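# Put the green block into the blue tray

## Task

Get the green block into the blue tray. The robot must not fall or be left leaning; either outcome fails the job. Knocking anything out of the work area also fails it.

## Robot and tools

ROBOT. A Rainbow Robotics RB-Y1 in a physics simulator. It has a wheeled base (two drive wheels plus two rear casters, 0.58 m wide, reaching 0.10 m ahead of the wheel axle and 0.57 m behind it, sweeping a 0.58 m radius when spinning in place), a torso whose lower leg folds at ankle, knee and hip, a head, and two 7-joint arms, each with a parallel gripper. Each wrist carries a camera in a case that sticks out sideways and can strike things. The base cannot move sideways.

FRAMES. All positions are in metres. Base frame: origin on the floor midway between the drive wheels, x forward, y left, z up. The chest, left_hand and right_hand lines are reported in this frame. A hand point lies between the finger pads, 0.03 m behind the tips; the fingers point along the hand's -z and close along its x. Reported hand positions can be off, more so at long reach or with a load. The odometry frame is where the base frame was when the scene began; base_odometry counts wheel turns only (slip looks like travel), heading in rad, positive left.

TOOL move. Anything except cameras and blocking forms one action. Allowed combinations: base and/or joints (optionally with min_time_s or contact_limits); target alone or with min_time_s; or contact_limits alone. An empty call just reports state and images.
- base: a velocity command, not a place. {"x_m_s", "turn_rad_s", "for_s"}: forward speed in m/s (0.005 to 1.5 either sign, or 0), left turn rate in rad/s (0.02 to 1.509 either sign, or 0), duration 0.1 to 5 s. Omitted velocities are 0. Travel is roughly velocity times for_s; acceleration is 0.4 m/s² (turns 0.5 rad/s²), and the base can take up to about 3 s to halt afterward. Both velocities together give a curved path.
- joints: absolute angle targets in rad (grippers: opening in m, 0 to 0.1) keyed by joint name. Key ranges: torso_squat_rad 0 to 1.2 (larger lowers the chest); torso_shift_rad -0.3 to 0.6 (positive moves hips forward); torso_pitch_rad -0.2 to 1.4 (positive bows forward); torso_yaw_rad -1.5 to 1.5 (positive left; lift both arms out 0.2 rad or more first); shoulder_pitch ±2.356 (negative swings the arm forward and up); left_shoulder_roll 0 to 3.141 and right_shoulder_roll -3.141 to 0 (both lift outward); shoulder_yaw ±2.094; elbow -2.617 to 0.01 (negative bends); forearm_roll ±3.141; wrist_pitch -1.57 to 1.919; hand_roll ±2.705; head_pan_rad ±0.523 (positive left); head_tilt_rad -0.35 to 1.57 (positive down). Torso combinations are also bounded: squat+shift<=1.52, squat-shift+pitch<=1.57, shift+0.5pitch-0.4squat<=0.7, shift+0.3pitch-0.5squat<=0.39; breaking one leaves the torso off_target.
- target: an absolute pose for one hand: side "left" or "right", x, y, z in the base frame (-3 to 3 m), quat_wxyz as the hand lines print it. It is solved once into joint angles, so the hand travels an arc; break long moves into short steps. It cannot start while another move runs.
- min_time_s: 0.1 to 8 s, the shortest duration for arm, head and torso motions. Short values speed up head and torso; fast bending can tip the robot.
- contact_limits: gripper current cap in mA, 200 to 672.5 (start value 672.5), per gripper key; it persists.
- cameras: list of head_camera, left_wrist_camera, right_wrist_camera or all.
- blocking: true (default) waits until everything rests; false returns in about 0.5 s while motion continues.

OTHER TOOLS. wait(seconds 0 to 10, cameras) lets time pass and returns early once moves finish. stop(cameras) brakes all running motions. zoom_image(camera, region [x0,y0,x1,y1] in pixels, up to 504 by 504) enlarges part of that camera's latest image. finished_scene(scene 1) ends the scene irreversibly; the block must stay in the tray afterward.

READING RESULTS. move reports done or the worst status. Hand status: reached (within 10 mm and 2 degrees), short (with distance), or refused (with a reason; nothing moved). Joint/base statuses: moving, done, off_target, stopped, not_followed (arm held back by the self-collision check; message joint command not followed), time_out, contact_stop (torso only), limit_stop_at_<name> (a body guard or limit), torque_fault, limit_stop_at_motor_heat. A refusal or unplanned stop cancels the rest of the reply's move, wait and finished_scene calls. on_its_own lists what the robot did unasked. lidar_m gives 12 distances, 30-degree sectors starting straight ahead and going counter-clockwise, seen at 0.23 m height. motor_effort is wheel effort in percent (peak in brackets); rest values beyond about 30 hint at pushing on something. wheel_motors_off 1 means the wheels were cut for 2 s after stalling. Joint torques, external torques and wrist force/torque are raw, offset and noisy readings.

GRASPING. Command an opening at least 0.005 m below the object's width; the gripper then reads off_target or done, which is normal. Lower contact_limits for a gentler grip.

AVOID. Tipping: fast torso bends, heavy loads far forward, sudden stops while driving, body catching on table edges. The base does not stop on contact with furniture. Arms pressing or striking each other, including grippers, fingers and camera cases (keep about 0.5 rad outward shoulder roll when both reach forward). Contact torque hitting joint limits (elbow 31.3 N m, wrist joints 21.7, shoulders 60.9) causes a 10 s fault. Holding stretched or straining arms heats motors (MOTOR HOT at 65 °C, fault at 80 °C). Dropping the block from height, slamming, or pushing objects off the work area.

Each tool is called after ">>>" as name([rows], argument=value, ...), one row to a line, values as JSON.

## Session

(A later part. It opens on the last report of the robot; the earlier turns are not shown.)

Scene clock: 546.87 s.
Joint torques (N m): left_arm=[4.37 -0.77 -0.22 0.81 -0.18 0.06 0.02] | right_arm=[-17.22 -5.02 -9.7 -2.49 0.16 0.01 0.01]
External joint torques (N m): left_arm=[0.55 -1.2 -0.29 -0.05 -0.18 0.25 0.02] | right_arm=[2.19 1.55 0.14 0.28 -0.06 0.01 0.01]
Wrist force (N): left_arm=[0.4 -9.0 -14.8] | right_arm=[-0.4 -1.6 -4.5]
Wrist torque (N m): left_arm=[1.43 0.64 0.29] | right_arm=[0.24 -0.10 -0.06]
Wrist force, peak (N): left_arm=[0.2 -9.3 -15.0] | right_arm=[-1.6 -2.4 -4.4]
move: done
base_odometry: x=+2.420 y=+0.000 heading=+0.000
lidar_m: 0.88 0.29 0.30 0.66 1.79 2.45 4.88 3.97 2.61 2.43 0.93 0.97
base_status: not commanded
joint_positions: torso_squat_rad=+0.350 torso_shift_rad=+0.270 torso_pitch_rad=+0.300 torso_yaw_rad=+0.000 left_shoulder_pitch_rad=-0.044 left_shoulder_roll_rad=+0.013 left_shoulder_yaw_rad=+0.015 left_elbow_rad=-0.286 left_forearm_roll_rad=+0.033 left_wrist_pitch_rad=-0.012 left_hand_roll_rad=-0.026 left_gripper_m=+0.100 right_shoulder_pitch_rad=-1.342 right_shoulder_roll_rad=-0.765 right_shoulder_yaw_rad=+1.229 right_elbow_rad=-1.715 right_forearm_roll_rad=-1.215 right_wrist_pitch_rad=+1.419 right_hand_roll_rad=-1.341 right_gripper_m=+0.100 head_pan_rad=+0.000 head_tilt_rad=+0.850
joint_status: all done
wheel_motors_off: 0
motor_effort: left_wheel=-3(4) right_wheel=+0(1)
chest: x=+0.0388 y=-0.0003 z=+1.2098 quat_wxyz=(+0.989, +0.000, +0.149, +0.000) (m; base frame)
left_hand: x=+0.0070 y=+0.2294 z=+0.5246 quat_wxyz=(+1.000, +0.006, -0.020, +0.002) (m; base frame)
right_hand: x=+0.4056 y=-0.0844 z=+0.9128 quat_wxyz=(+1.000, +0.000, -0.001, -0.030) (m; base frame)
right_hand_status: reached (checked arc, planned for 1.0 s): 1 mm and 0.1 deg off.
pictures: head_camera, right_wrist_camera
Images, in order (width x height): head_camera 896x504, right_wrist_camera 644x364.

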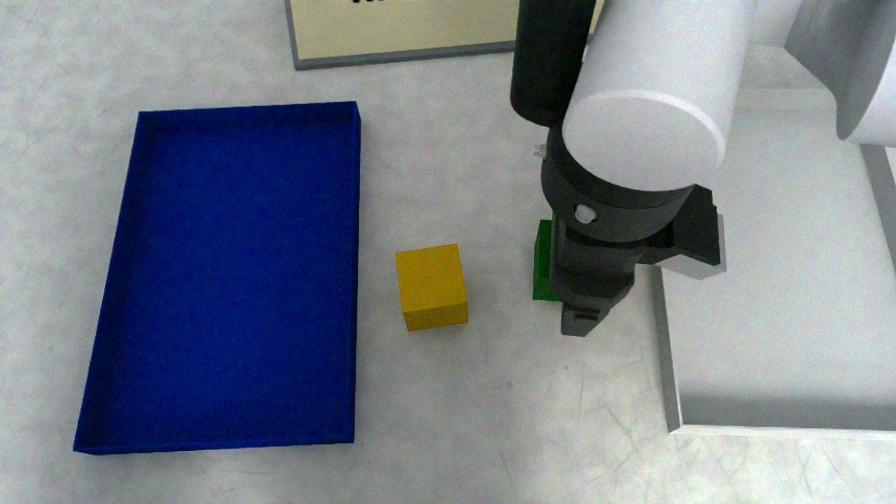

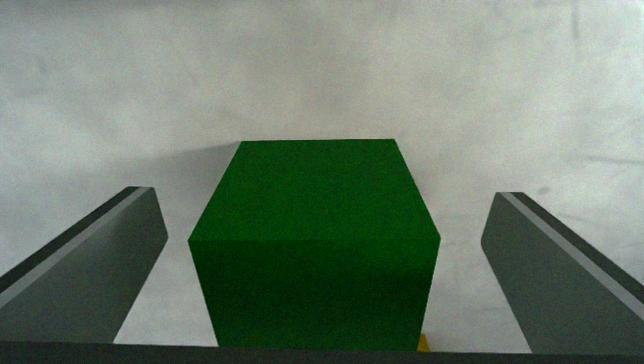

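>>> move(target={"side": "right", "x": 0.407, "y": -0.077, "z": 0.905, "quat_wxyz": [0.9996, 0, 0, -0.03]}, min_time_s=0.5, cameras=[])

>>> move(joints={"right_gripper_m": 0.03}, cameras=["right_wrist_camera"])

>>> move(target={"side": "right", "x": 0.407, "y": -0.077, "z": 1.04, "quat_wxyz": [0.9996, 0, 0, -0.03]}, min_time_s=1.2, cameras=["head_camera", "right_wrist_camera"])

Scene clock: 574.13 s.
Joint torques (N m): left_arm=[3.94 -0.94 0.39 0.98 -0.13 0.04 0.12] | right_arm=[-17.13 -4.83 -9.2 -2.46 0.19 -0.08 -0.02]
External joint torques (N m): left_arm=[0.12 -1.37 0.32 0.12 -0.13 0.23 0.12] | right_arm=[2.43 1.52 0.57 0.39 -0.02 -0.07 -0.02]
Wrist force (N): left_arm=[0.6 -9.3 -14.7] | right_arm=[-1.1 -1.0 -4.2]
Wrist torque (N m): left_arm=[1.48 0.65 0.30] | right_arm=[0.19 -0.20 -0.03]
Wrist force, peak (N): left_arm=[0.6 -9.1 -15.1] | right_arm=[-1.2 -1.4 -4.9]
move: done
base_odometry: x=+2.420 y=+0.000 heading=+0.000
lidar_m: 0.89 0.29 0.30 0.66 1.79 2.45 4.88 3.98 2.62 2.43 0.94 0.96
base_status: not commanded
joint_positions: torso_squat_rad=+0.350 torso_shift_rad=+0.270 torso_pitch_rad=+0.300 torso_yaw_rad=+0.000 left_shoulder_pitch_rad=-0.044 left_shoulder_roll_rad=+0.013 left_shoulder_yaw_rad=+0.015 left_elbow_rad=-0.286 left_forearm_roll_rad=+0.033 left_wrist_pitch_rad=-0.012 left_hand_roll_rad=-0.026 left_gripper_m=+0.100 right_shoulder_pitch_rad=-1.341 right_shoulder_roll_rad=-0.732 right_shoulder_yaw_rad=+1.238 right_elbow_rad=-1.679 right_forearm_roll_rad=-1.204 right_wrist_pitch_rad=+1.410 right_hand_roll_rad=-1.339 right_gripper_m=+0.100 head_pan_rad=+0.000 head_tilt_rad=+0.850
joint_status: all done
wheel_motors_off: 0
motor_effort: left_wheel=-3(3) right_wheel=-1(1)
chest: x=+0.0388 y=-0.0003 z=+1.2098 quat_wxyz=(+0.989, +0.000, +0.149, +0.000) (m; base frame)
left_hand: x=+0.0070 y=+0.2294 z=+0.5246 quat_wxyz=(+1.000, +0.006, -0.020, +0.002) (m; base frame)
right_hand: x=+0.4069 y=-0.0771 z=+0.9057 quat_wxyz=(+1.000, +0.000, -0.001, -0.030) (m; base frame)
right_hand_status: reached (checked arc, planned for 0.5 s): 1 mm and 0.1 deg off.
pictures: none
No camera images: "cameras" was empty.

Scene clock: 575.43 s.
Joint torques (N m): left_arm=[3.85 -1.03 0.01 0.94 -0.16 -0.03 -0.02] | right_arm=[-17.23 -5.1 -9.2 -2.53 0.14 -0.11 0]
External joint torques (N m): left_arm=[0.04 -1.46 -0.07 0.08 -0.16 0.16 -0.02] | right_arm=[2.33 1.25 0.57 0.32 -0.07 -0.1 0]
Wrist force (N): left_arm=[0.5 -9.0 -14.5] | right_arm=[-0.7 -1.4 -3.5]
Wrist torque (N m): left_arm=[1.44 0.62 0.33] | right_arm=[0.23 -0.17 -0.03]
Wrist force, peak (N): left_arm=[0.5 -9.4 -14.9] | right_arm=[-0.9 -2.1 -4.6]
move: off_target
base_odometry: x=+2.420 y=+0.000 heading=+0.000
lidar_m: 0.89 0.29 0.30 0.66 1.78 2.45 4.88 3.98 2.62 2.43 0.92 0.97
base_status: not commanded
joint_positions: torso_squat_rad=+0.350 torso_shift_rad=+0.270 torso_pitch_rad=+0.300 torso_yaw_rad=+0.000 left_shoulder_pitch_rad=-0.044 left_shoulder_roll_rad=+0.013 left_shoulder_yaw_rad=+0.015 left_elbow_rad=-0.286 left_forearm_roll_rad=+0.033 left_wrist_pitch_rad=-0.012 left_hand_roll_rad=-0.026 left_gripper_m=+0.100 right_shoulder_pitch_rad=-1.341 right_shoulder_roll_rad=-0.732 right_shoulder_yaw_rad=+1.238 right_elbow_rad=-1.679 right_forearm_roll_rad=-1.204 right_wrist_pitch_rad=+1.410 right_hand_roll_rad=-1.339 right_gripper_m=+0.049 head_pan_rad=+0.000 head_tilt_rad=+0.850
joint_status: right_gripper_m off_target (ended at +0.049, target +0.030)
wheel_motors_off: 0
motor_effort: left_wheel=-1(4) right_wheel=+0(1)
chest: x=+0.0388 y=-0.0003 z=+1.2098 quat_wxyz=(+0.989, +0.000, +0.149, +0.000) (m; base frame)
left_hand: x=+0.0070 y=+0.2294 z=+0.5246 quat_wxyz=(+1.000, +0.006, -0.020, +0.002) (m; base frame)
right_hand: x=+0.4069 y=-0.0771 z=+0.9057 quat_wxyz=(+1.000, +0.000, -0.001, -0.030) (m; base frame)
pictures: right_wrist_camera
Images, in order (width x height): right_wrist_camera 644x364.

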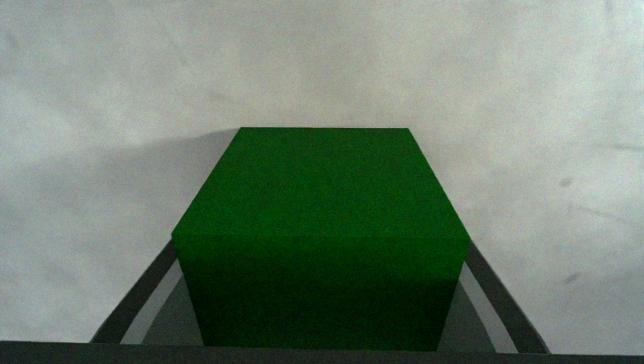

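Scene clock: 576.97 s.
Joint torques (N m): left_arm=[4.23 -1.22 -0.42 0.89 -0.01 -0.17 0.25] | right_arm=[-20.18 -6.9 -12.26 -2 0.12 0.09 -0.36]
External joint torques (N m): left_arm=[0.41 -1.65 -0.49 0.03 -0.01 0.01 0.25] | right_arm=[-0.23 0.08 -1.83 -0.95 -0.09 0.08 -0.36]
Wrist force (N): left_arm=[0.6 -9.1 -14.8] | right_arm=[-1.0 -1.4 -5.1]
Wrist torque (N m): left_arm=[1.46 0.66 0.28] | right_arm=[0.22 -0.14 0.01]
Wrist force, peak (N): left_arm=[0.6 -9.1 -15.0] | right_arm=[-1.2 -2.0 -5.8]
move: done
base_odometry: x=+2.420 y=+0.000 heading=+0.000
lidar_m: 0.89 0.29 0.30 0.66 1.79 2.44 4.88 3.98 2.61 2.43 0.93 0.97
base_status: not commanded
joint_positions: torso_squat_rad=+0.350 torso_shift_rad=+0.270 torso_pitch_rad=+0.300 torso_yaw_rad=+0.000 left_shoulder_pitch_rad=-0.044 left_shoulder_roll_rad=+0.013 left_shoulder_yaw_rad=+0.015 left_elbow_rad=-0.286 left_forearm_roll_rad=+0.033 left_wrist_pitch_rad=-0.012 left_hand_roll_rad=-0.026 left_gripper_m=+0.100 right_shoulder_pitch_rad=-1.547 right_shoulder_roll_rad=-0.848 right_shoulder_yaw_rad=+1.068 right_elbow_rad=-1.832 right_forearm_roll_rad=-1.464 right_wrist_pitch_rad=+1.646 right_hand_roll_rad=-1.405 right_gripper_m=+0.049 head_pan_rad=+0.000 head_tilt_rad=+0.850
joint_status: all done
wheel_motors_off: 0
motor_effort: left_wheel=-2(3) right_wheel=+0(1)
chest: x=+0.0388 y=-0.0003 z=+1.2098 quat_wxyz=(+0.989, +0.000, +0.149, +0.000) (m; base frame)
left_hand: x=+0.0070 y=+0.2294 z=+0.5246 quat_wxyz=(+1.000, +0.006, -0.020, +0.002) (m; base frame)
right_hand: x=+0.4071 y=-0.0768 z=+1.0394 quat_wxyz=(+1.000, +0.000, +0.000, -0.030) (m; base frame)
right_hand_status: reached (checked arc, planned for 1.2 s): 1 mm and 0.1 deg off.
pictures: head_camera, right_wrist_camera
Images, in order (width x height): head_camera 896x504, right_wrist_camera 644x364.

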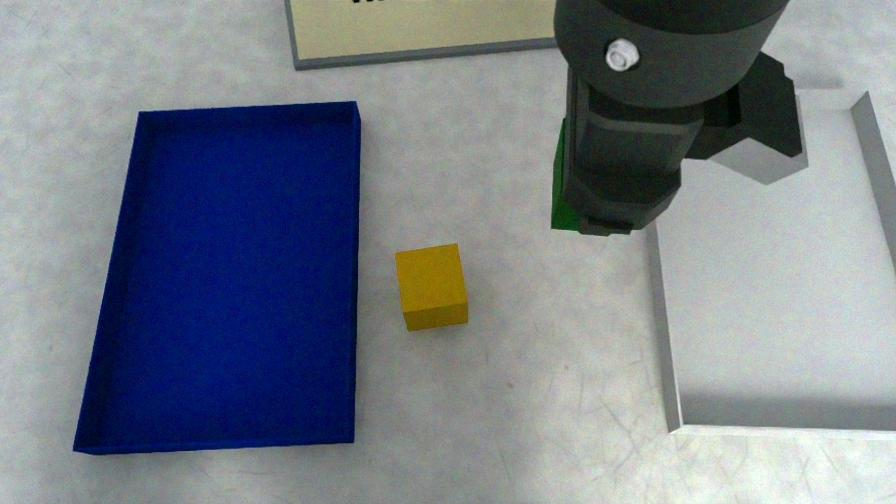

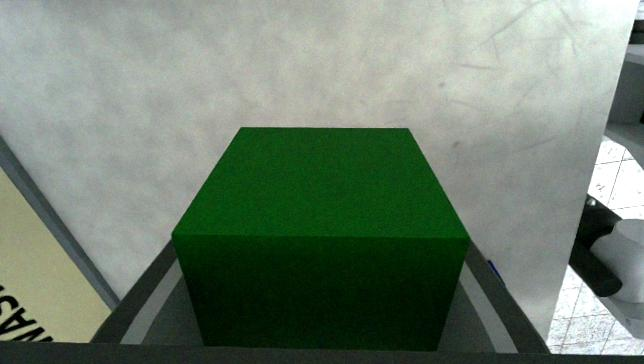

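>>> move(target={"side": "right", "x": 0.375, "y": 0.155, "z": 1.035, "quat_wxyz": [0.9996, 0, 0, -0.03]}, min_time_s=1.5, cameras=["right_wrist_camera"])

>>> move(target={"side": "right", "x": 0.375, "y": 0.155, "z": 0.935, "quat_wxyz": [0.9996, 0, 0, -0.03]}, min_time_s=1.2, cameras=["head_camera", "right_wrist_camera"])

Scene clock: 586.40 s.
Joint torques (N m): left_arm=[4.11 -0.32 0.42 0.86 -0.06 -0.04 0.14] | right_arm=[-20.07 -6.44 -8.08 -1.22 0.17 0.04 -0.24]
External joint torques (N m): left_arm=[0.29 -0.75 0.34 0 -0.06 0.14 0.15] | right_arm=[0.46 0.11 0.41 0.37 -0.04 0.04 -0.24]
Wrist force (N): left_arm=[0.3 -9.2 -14.6] | right_arm=[-1.0 -1.3 -5.0]
Wrist torque (N m): left_arm=[1.45 0.60 0.31] | right_arm=[0.20 -0.15 0.03]
Wrist force, peak (N): left_arm=[0.3 -9.5 -14.9] | right_arm=[-1.0 -1.8 -5.8]
move: done
base_odometry: x=+2.420 y=+0.000 heading=+0.000
lidar_m: 0.88 0.29 0.30 0.67 1.78 2.45 4.88 3.97 2.62 2.44 0.93 0.96
base_status: not commanded
joint_positions: torso_squat_rad=+0.350 torso_shift_rad=+0.270 torso_pitch_rad=+0.300 torso_yaw_rad=+0.000 left_shoulder_pitch_rad=-0.044 left_shoulder_roll_rad=+0.013 left_shoulder_yaw_rad=+0.015 left_elbow_rad=-0.286 left_forearm_roll_rad=+0.033 left_wrist_pitch_rad=-0.012 left_hand_roll_rad=-0.026 left_gripper_m=+0.100 right_shoulder_pitch_rad=-1.853 right_shoulder_roll_rad=-0.067 right_shoulder_yaw_rad=+1.127 right_elbow_rad=-1.078 right_forearm_roll_rad=-1.399 right_wrist_pitch_rad=+1.627 right_hand_roll_rad=-1.488 right_gripper_m=+0.049 head_pan_rad=+0.000 head_tilt_rad=+0.850
joint_status: all done
wheel_motors_off: 0
motor_effort: left_wheel=-1(3) right_wheel=-1(2)
chest: x=+0.0388 y=-0.0003 z=+1.2098 quat_wxyz=(+0.989, +0.000, +0.149, +0.000) (m; base frame)
left_hand: x=+0.0070 y=+0.2294 z=+0.5246 quat_wxyz=(+1.000, +0.006, -0.020, +0.002) (m; base frame)
right_hand: x=+0.3748 y=+0.1551 z=+1.0350 quat_wxyz=(+1.000, +0.000, +0.000, -0.030) (m; base frame)
right_hand_status: reached (checked arc, planned for 1.5 s): 0 mm and 0.1 deg off.
pictures: right_wrist_camera
Images, in order (width x height): right_wrist_camera 644x364.

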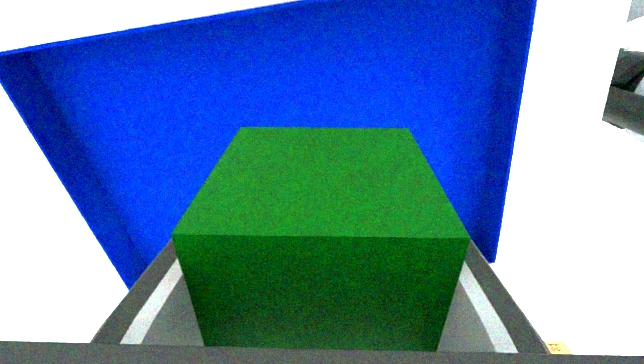

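Scene clock: 587.93 s.
Joint torques (N m): left_arm=[4.22 -0.57 -0.02 1.17 -0.14 -0.14 0.11] | right_arm=[-18.34 -3.41 -7.78 -0.7 0.04 -0.03 -0.05]
External joint torques (N m): left_arm=[0.4 -1 -0.1 0.31 -0.14 0.05 0.12] | right_arm=[1.86 1.36 -0.04 0.44 -0.17 -0.01 -0.05]
Wrist force (N): left_arm=[0.4 -8.9 -14.9] | right_arm=[-0.7 -1.3 -4.5]
Wrist torque (N m): left_arm=[1.41 0.63 0.29] | right_arm=[0.23 -0.14 -0.05]
Wrist force, peak (N): left_arm=[0.4 -9.3 -14.9] | right_arm=[-0.9 -1.3 -5.9]
move: done
base_odometry: x=+2.420 y=+0.000 heading=+0.000
lidar_m: 0.89 0.29 0.29 0.65 1.79 2.46 4.87 3.98 2.62 2.43 0.93 0.96
base_status: not commanded
joint_positions: torso_squat_rad=+0.350 torso_shift_rad=+0.270 torso_pitch_rad=+0.300 torso_yaw_rad=+0.000 left_shoulder_pitch_rad=-0.044 left_shoulder_roll_rad=+0.013 left_shoulder_yaw_rad=+0.015 left_elbow_rad=-0.286 left_forearm_roll_rad=+0.033 left_wrist_pitch_rad=-0.012 left_hand_roll_rad=-0.026 left_gripper_m=+0.100 right_shoulder_pitch_rad=-1.745 right_shoulder_roll_rad=+0.000 right_shoulder_yaw_rad=+1.360 right_elbow_rad=-0.959 right_forearm_roll_rad=-1.403 right_wrist_pitch_rad=+1.374 right_hand_roll_rad=-1.443 right_gripper_m=+0.049 head_pan_rad=+0.000 head_tilt_rad=+0.850
joint_status: all done
wheel_motors_off: 0
motor_effort: left_wheel=-1(4) right_wheel=+0(1)
chest: x=+0.0388 y=-0.0003 z=+1.2098 quat_wxyz=(+0.989, +0.000, +0.149, +0.000) (m; base frame)
left_hand: x=+0.0070 y=+0.2294 z=+0.5246 quat_wxyz=(+1.000, +0.006, -0.020, +0.002) (m; base frame)
right_hand: x=+0.3754 y=+0.1546 z=+0.9354 quat_wxyz=(+1.000, +0.005, -0.002, -0.031) (m; base frame)
right_hand_status: reached (checked arc, planned for 1.2 s): 1 mm and 0.6 deg off.
pictures: head_camera, right_wrist_camera
Images, in order (width x height): head_camera 896x504, right_wrist_camera 644x364.

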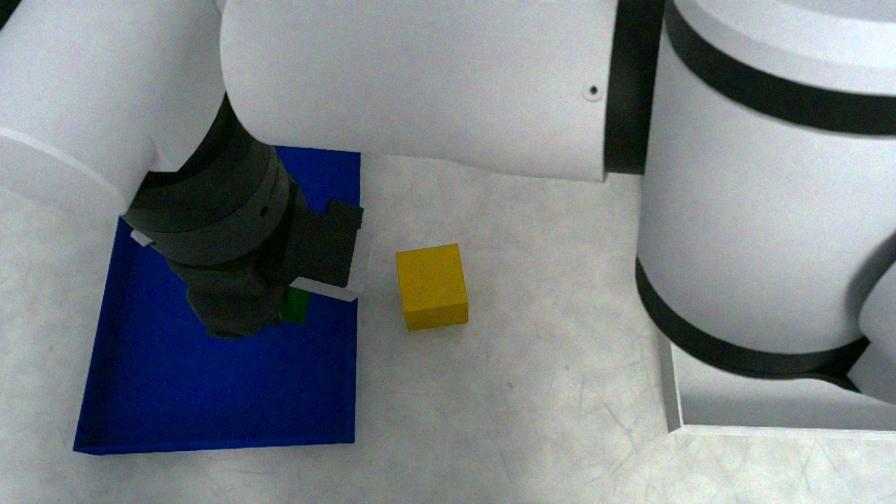

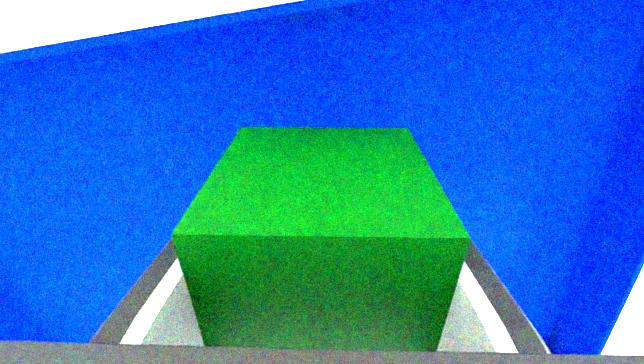

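>>> move(target={"side": "right", "x": 0.375, "y": 0.15, "z": 0.913, "quat_wxyz": [0.9996, 0, 0, -0.03]}, min_time_s=0.8, cameras=["head_camera", "right_wrist_camera"])

Scene clock: 594.17 s.
Joint torques (N m): left_arm=[4.23 -0.39 0.02 1 -0.06 0.02 -0.12] | right_arm=[-17.68 -3.46 -7.49 -0.25 -0.04 -0.04 -0.08]
External joint torques (N m): left_arm=[0.42 -0.82 -0.05 0.14 -0.06 0.2 -0.12] | right_arm=[2.46 1.2 0.11 0.39 -0.25 -0.02 -0.08]
Wrist force (N): left_arm=[0.4 -9.1 -14.8] | right_arm=[-1.1 -1.3 -5.3]
Wrist torque (N m): left_arm=[1.44 0.62 0.30] | right_arm=[0.22 -0.17 -0.05]
Wrist force, peak (N): left_arm=[0.2 -9.1 -15.2] | right_arm=[-0.8 -2.0 -5.7]
move: done
base_odometry: x=+2.420 y=+0.000 heading=+0.000
lidar_m: 0.89 0.29 0.30 0.66 1.79 2.45 4.87 3.98 2.62 2.43 0.93 0.97
base_status: not commanded
joint_positions: torso_squat_rad=+0.350 torso_shift_rad=+0.270 torso_pitch_rad=+0.300 torso_yaw_rad=+0.000 left_shoulder_pitch_rad=-0.044 left_shoulder_roll_rad=+0.013 left_shoulder_yaw_rad=+0.015 left_elbow_rad=-0.286 left_forearm_roll_rad=+0.033 left_wrist_pitch_rad=-0.012 left_hand_roll_rad=-0.026 left_gripper_m=+0.100 right_shoulder_pitch_rad=-1.737 right_shoulder_roll_rad=+0.000 right_shoulder_yaw_rad=+1.448 right_elbow_rad=-0.946 right_forearm_roll_rad=-1.447 right_wrist_pitch_rad=+1.295 right_hand_roll_rad=-1.438 right_gripper_m=+0.049 head_pan_rad=+0.000 head_tilt_rad=+0.850
joint_status: all done
wheel_motors_off: 0
motor_effort: left_wheel=-1(4) right_wheel=+0(1)
chest: x=+0.0388 y=-0.0003 z=+1.2098 quat_wxyz=(+0.989, +0.000, +0.149, +0.000) (m; base frame)
left_hand: x=+0.0070 y=+0.2294 z=+0.5246 quat_wxyz=(+1.000, +0.006, -0.020, +0.002) (m; base frame)
right_hand: x=+0.3752 y=+0.1496 z=+0.9134 quat_wxyz=(+1.000, +0.007, -0.002, -0.030) (m; base frame)
right_hand_status: reached (checked arc, planned for 0.8 s): 1 mm and 0.8 deg off.
pictures: head_camera, right_wrist_camera
Images, in order (width x height): head_camera 896x504, right_wrist_camera 644x364.

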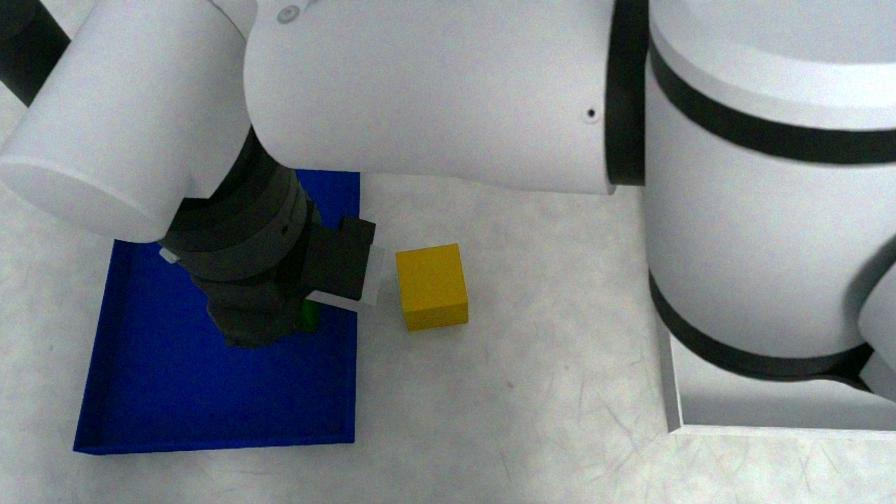

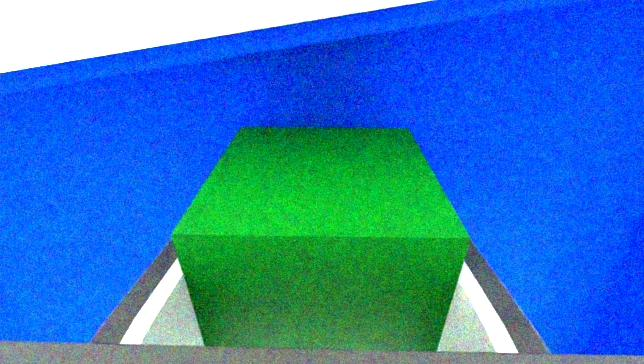

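>>> move(target={"side": "right", "x": 0.375, "y": 0.15, "z": 0.909, "quat_wxyz": [0.9996, 0, 0, -0.03]}, min_time_s=0.6, cameras=["head_camera", "right_wrist_camera"])

Scene clock: 606.43 s.
Joint torques (N m): left_arm=[4.16 -1.02 0.06 1 -0.05 -0.07 0.1] | right_arm=[-20.84 -3.47 -7.27 0.03 -0.11 -0.11 -0.23]
External joint torques (N m): left_arm=[0.34 -1.44 -0.02 0.14 -0.06 0.11 0.1] | right_arm=[-0.71 1.33 0.3 0.37 -0.32 -0.07 -0.23]
Wrist force (N): left_arm=[0.4 -9.2 -14.7] | right_arm=[-1.0 -1.9 -4.9]
Wrist torque (N m): left_arm=[1.46 0.64 0.31] | right_arm=[0.29 -0.17 -0.02]
Wrist force, peak (N): left_arm=[0.2 -9.0 -15.1] | right_arm=[-1.5 -1.9 -5.6]
move: done
base_odometry: x=+2.420 y=+0.000 heading=+0.000
lidar_m: 0.89 0.29 0.30 0.66 1.78 2.44 4.88 3.98 2.60 2.43 0.93 0.96
base_status: not commanded
joint_positions: torso_squat_rad=+0.350 torso_shift_rad=+0.270 torso_pitch_rad=+0.300 torso_yaw_rad=+0.000 left_shoulder_pitch_rad=-0.044 left_shoulder_roll_rad=+0.013 left_shoulder_yaw_rad=+0.015 left_elbow_rad=-0.286 left_forearm_roll_rad=+0.033 left_wrist_pitch_rad=-0.012 left_hand_roll_rad=-0.026 left_gripper_m=+0.100 right_shoulder_pitch_rad=-1.746 right_shoulder_roll_rad=+0.000 right_shoulder_yaw_rad=+1.483 right_elbow_rad=-0.943 right_forearm_roll_rad=-1.476 right_wrist_pitch_rad=+1.266 right_hand_roll_rad=-1.439 right_gripper_m=+0.049 head_pan_rad=+0.000 head_tilt_rad=+0.850
joint_status: all done
wheel_motors_off: 0
motor_effort: left_wheel=+2(3) right_wheel=-1(1)
chest: x=+0.0388 y=-0.0003 z=+1.2098 quat_wxyz=(+0.989, +0.000, +0.149, +0.000) (m; base frame)
left_hand: x=+0.0070 y=+0.2294 z=+0.5246 quat_wxyz=(+1.000, +0.006, -0.020, +0.002) (m; base frame)
right_hand: x=+0.3749 y=+0.1494 z=+0.9092 quat_wxyz=(+1.000, +0.008, -0.003, -0.030) (m; base frame)
right_hand_status: reached (checked arc, planned for 0.6 s): 1 mm and 1.0 deg off.
pictures: head_camera, right_wrist_camera
Images, in order (width x height): head_camera 896x504, right_wrist_camera 644x364.

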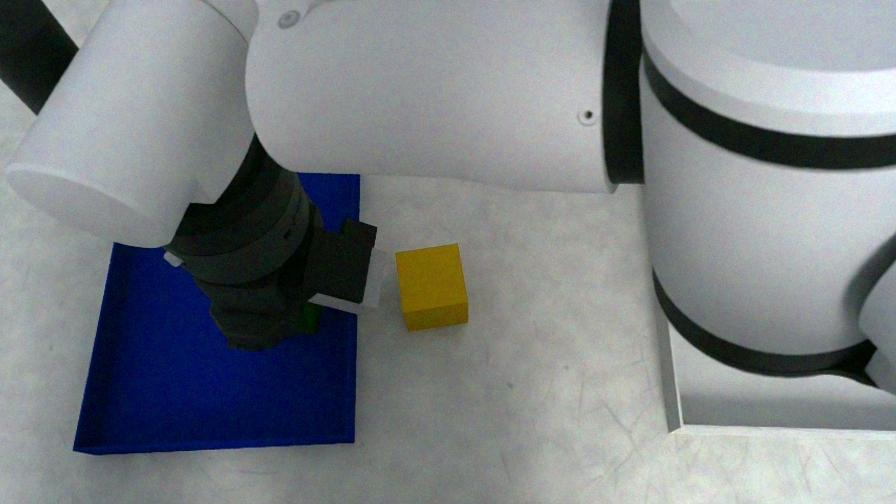

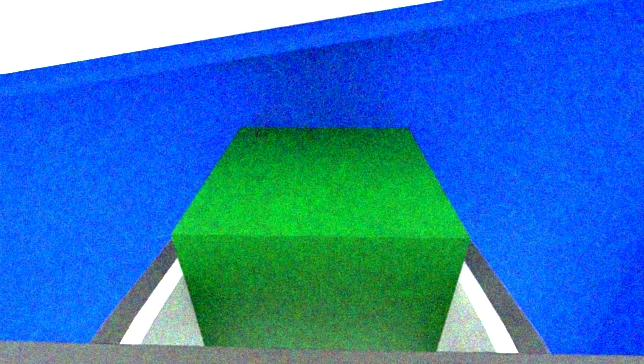

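>>> move(target={"side": "right", "x": 0.375, "y": 0.15, "z": 0.907, "quat_wxyz": [0.9996, 0, 0, -0.03]}, min_time_s=0.5, cameras=[])

>>> move(joints={"right_gripper_m": 0.09}, cameras=["right_wrist_camera"])

>>> move(target={"side": "right", "x": 0.375, "y": 0.15, "z": 0.97, "quat_wxyz": [0.9996, 0, 0, -0.03]}, min_time_s=1, cameras=["head_camera", "right_wrist_camera"])

Scene clock: 616.07 s.
Joint torques (N m): left_arm=[3.87 -0.41 -0.01 1.15 -0.12 0 0.2] | right_arm=[-15.24 -3.72 -5.29 0.55 -0.27 -0.49 -0.23]
External joint torques (N m): left_arm=[0.07 -0.84 -0.09 0.29 -0.12 0.18 0.2] | right_arm=[4.93 1.86 2.17 -0.02 -0.48 -0.48 -0.23]
Wrist force (N): left_arm=[0.4 -9.2 -14.5] | right_arm=[-0.9 -2.4 6.0]
Wrist torque (N m): left_arm=[1.45 0.63 0.31] | right_arm=[-0.05 -0.32 0.01]
Wrist force, peak (N): left_arm=[0.4 -9.3 -15.0] | right_arm=[-1.3 3.9 21.4]
move: done
base_odometry: x=+2.420 y=+0.000 heading=+0.000
lidar_m: 0.89 0.29 0.30 0.66 1.78 2.45 4.88 3.97 2.61 2.43 0.93 0.96
base_status: not commanded
joint_positions: torso_squat_rad=+0.350 torso_shift_rad=+0.270 torso_pitch_rad=+0.299 torso_yaw_rad=+0.000 left_shoulder_pitch_rad=-0.044 left_shoulder_roll_rad=+0.013 left_shoulder_yaw_rad=+0.015 left_elbow_rad=-0.286 left_forearm_roll_rad=+0.033 left_wrist_pitch_rad=-0.012 left_hand_roll_rad=-0.026 left_gripper_m=+0.100 right_shoulder_pitch_rad=-1.797 right_shoulder_roll_rad=+0.000 right_shoulder_yaw_rad=+1.570 right_elbow_rad=-0.940 right_forearm_roll_rad=-1.575 right_wrist_pitch_rad=+1.207 right_hand_roll_rad=-1.440 right_gripper_m=+0.049 head_pan_rad=+0.000 head_tilt_rad=+0.850
joint_status: all done
wheel_motors_off: 0
motor_effort: left_wheel=+0(4) right_wheel=-1(2)
chest: x=+0.0385 y=-0.0003 z=+1.2099 quat_wxyz=(+0.989, +0.000, +0.149, +0.000) (m; base frame)
left_hand: x=+0.0070 y=+0.2294 z=+0.5246 quat_wxyz=(+1.000, +0.006, -0.020, +0.002) (m; base frame)
right_hand: x=+0.3750 y=+0.1498 z=+0.9080 quat_wxyz=(+1.000, +0.009, -0.003, -0.030) (m; base frame)
right_hand_status: reached (checked arc, as near as the solve gets, planned for 0.5 s): 1 mm and 1.1 deg off.
pictures: none
No camera images: "cameras" was empty.

Scene clock: 617.03 s.
Joint torques (N m): left_arm=[4.33 -0.43 -0.28 1.07 -0.01 -0.05 0.01] | right_arm=[-17.04 -4.16 -6.58 0.46 -0.12 -0.25 -0.39]
External joint torques (N m): left_arm=[0.52 -0.85 -0.36 0.21 -0.01 0.13 0.01] | right_arm=[3.13 1.41 0.87 -0.12 -0.32 -0.21 -0.39]
Wrist force (N): left_arm=[0.6 -8.8 -14.7] | right_arm=[-1.1 -1.1 -4.5]
Wrist torque (N m): left_arm=[1.39 0.66 0.31] | right_arm=[0.18 -0.14 0.03]
Wrist force, peak (N): left_arm=[0.2 -9.2 -15.0] | right_arm=[-1.0 -2.4 5.3]
move: done
base_odometry: x=+2.420 y=+0.000 heading=+0.000
lidar_m: 0.89 0.29 0.30 0.66 1.79 2.45 4.88 3.98 2.62 2.43 0.93 0.96
base_status: not commanded
joint_positions: torso_squat_rad=+0.350 torso_shift_rad=+0.270 torso_pitch_rad=+0.300 torso_yaw_rad=+0.000 left_shoulder_pitch_rad=-0.044 left_shoulder_roll_rad=+0.013 left_shoulder_yaw_rad=+0.015 left_elbow_rad=-0.286 left_forearm_roll_rad=+0.033 left_wrist_pitch_rad=-0.012 left_hand_roll_rad=-0.026 left_gripper_m=+0.100 right_shoulder_pitch_rad=-1.796 right_shoulder_roll_rad=+0.000 right_shoulder_yaw_rad=+1.570 right_elbow_rad=-0.940 right_forearm_roll_rad=-1.575 right_wrist_pitch_rad=+1.207 right_hand_roll_rad=-1.440 right_gripper_m=+0.090 head_pan_rad=+0.000 head_tilt_rad=+0.850
joint_status: all done
wheel_motors_off: 0
motor_effort: left_wheel=+0(4) right_wheel=+0(1)
chest: x=+0.0387 y=-0.0003 z=+1.2099 quat_wxyz=(+0.989, +0.000, +0.149, +0.000) (m; base frame)
left_hand: x=+0.0070 y=+0.2294 z=+0.5246 quat_wxyz=(+1.000, +0.006, -0.020, +0.002) (m; base frame)
right_hand: x=+0.3750 y=+0.1496 z=+0.9076 quat_wxyz=(+1.000, +0.009, -0.003, -0.030) (m; base frame)
pictures: right_wrist_camera
Images, in order (width x height): right_wrist_camera 644x364.

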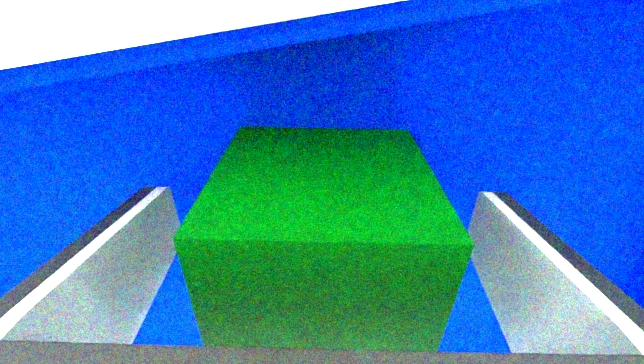

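Scene clock: 618.37 s.
Joint torques (N m): left_arm=[4.16 -0.39 -0.01 0.84 -0.04 0.05 0] | right_arm=[-20.52 -7.34 -10.22 -0.1 -0.01 0.06 -0.36]
External joint torques (N m): left_arm=[0.35 -0.82 -0.09 -0.02 -0.04 0.23 0.01] | right_arm=[-0.02 0.11 -2.02 -1.07 -0.22 0.06 -0.36]
Wrist force (N): left_arm=[0.5 -9.3 -14.7] | right_arm=[-1.1 -1.2 -4.1]
Wrist torque (N m): left_arm=[1.48 0.65 0.30] | right_arm=[0.18 -0.19 0.03]
Wrist force, peak (N): left_arm=[0.3 -9.2 -15.0] | right_arm=[-1.2 -2.0 -4.9]
move: done
base_odometry: x=+2.420 y=+0.000 heading=+0.000
lidar_m: 0.89 0.29 0.29 0.66 1.79 2.45 4.87 3.98 2.62 2.43 0.93 0.96
base_status: not commanded
joint_positions: torso_squat_rad=+0.350 torso_shift_rad=+0.270 torso_pitch_rad=+0.300 torso_yaw_rad=+0.000 left_shoulder_pitch_rad=-0.044 left_shoulder_roll_rad=+0.013 left_shoulder_yaw_rad=+0.015 left_elbow_rad=-0.286 left_forearm_roll_rad=+0.033 left_wrist_pitch_rad=-0.012 left_hand_roll_rad=-0.026 left_gripper_m=+0.100 right_shoulder_pitch_rad=-1.916 right_shoulder_roll_rad=-0.071 right_shoulder_yaw_rad=+1.492 right_elbow_rad=-1.039 right_forearm_roll_rad=-1.642 right_wrist_pitch_rad=+1.325 right_hand_roll_rad=-1.477 right_gripper_m=+0.090 head_pan_rad=+0.000 head_tilt_rad=+0.850
joint_status: all done
wheel_motors_off: 0
motor_effort: left_wheel=-3(3) right_wheel=+0(2)
chest: x=+0.0387 y=-0.0003 z=+1.2099 quat_wxyz=(+0.989, +0.000, +0.149, +0.000) (m; base frame)
left_hand: x=+0.0070 y=+0.2294 z=+0.5246 quat_wxyz=(+1.000, +0.006, -0.020, +0.002) (m; base frame)
right_hand: x=+0.3751 y=+0.1501 z=+0.9697 quat_wxyz=(+1.000, -0.001, +0.000, -0.030) (m; base frame)
right_hand_status: reached (checked arc, planned for 1.0 s): 0 mm and 0.1 deg off.
pictures: head_camera, right_wrist_camera
Images, in order (width x height): head_camera 896x504, right_wrist_camera 644x364.

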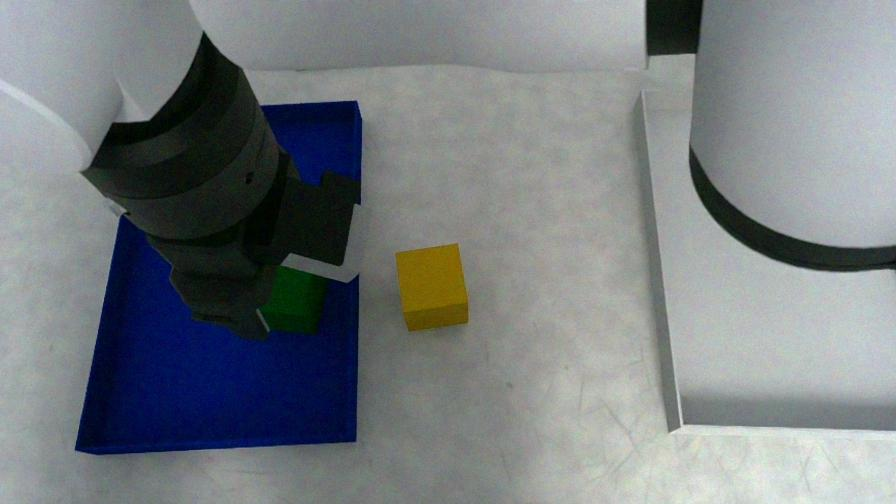

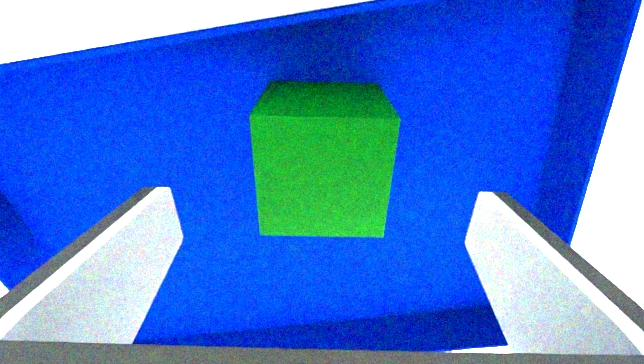

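>>> finished_scene()

The scene is finished: the task was done.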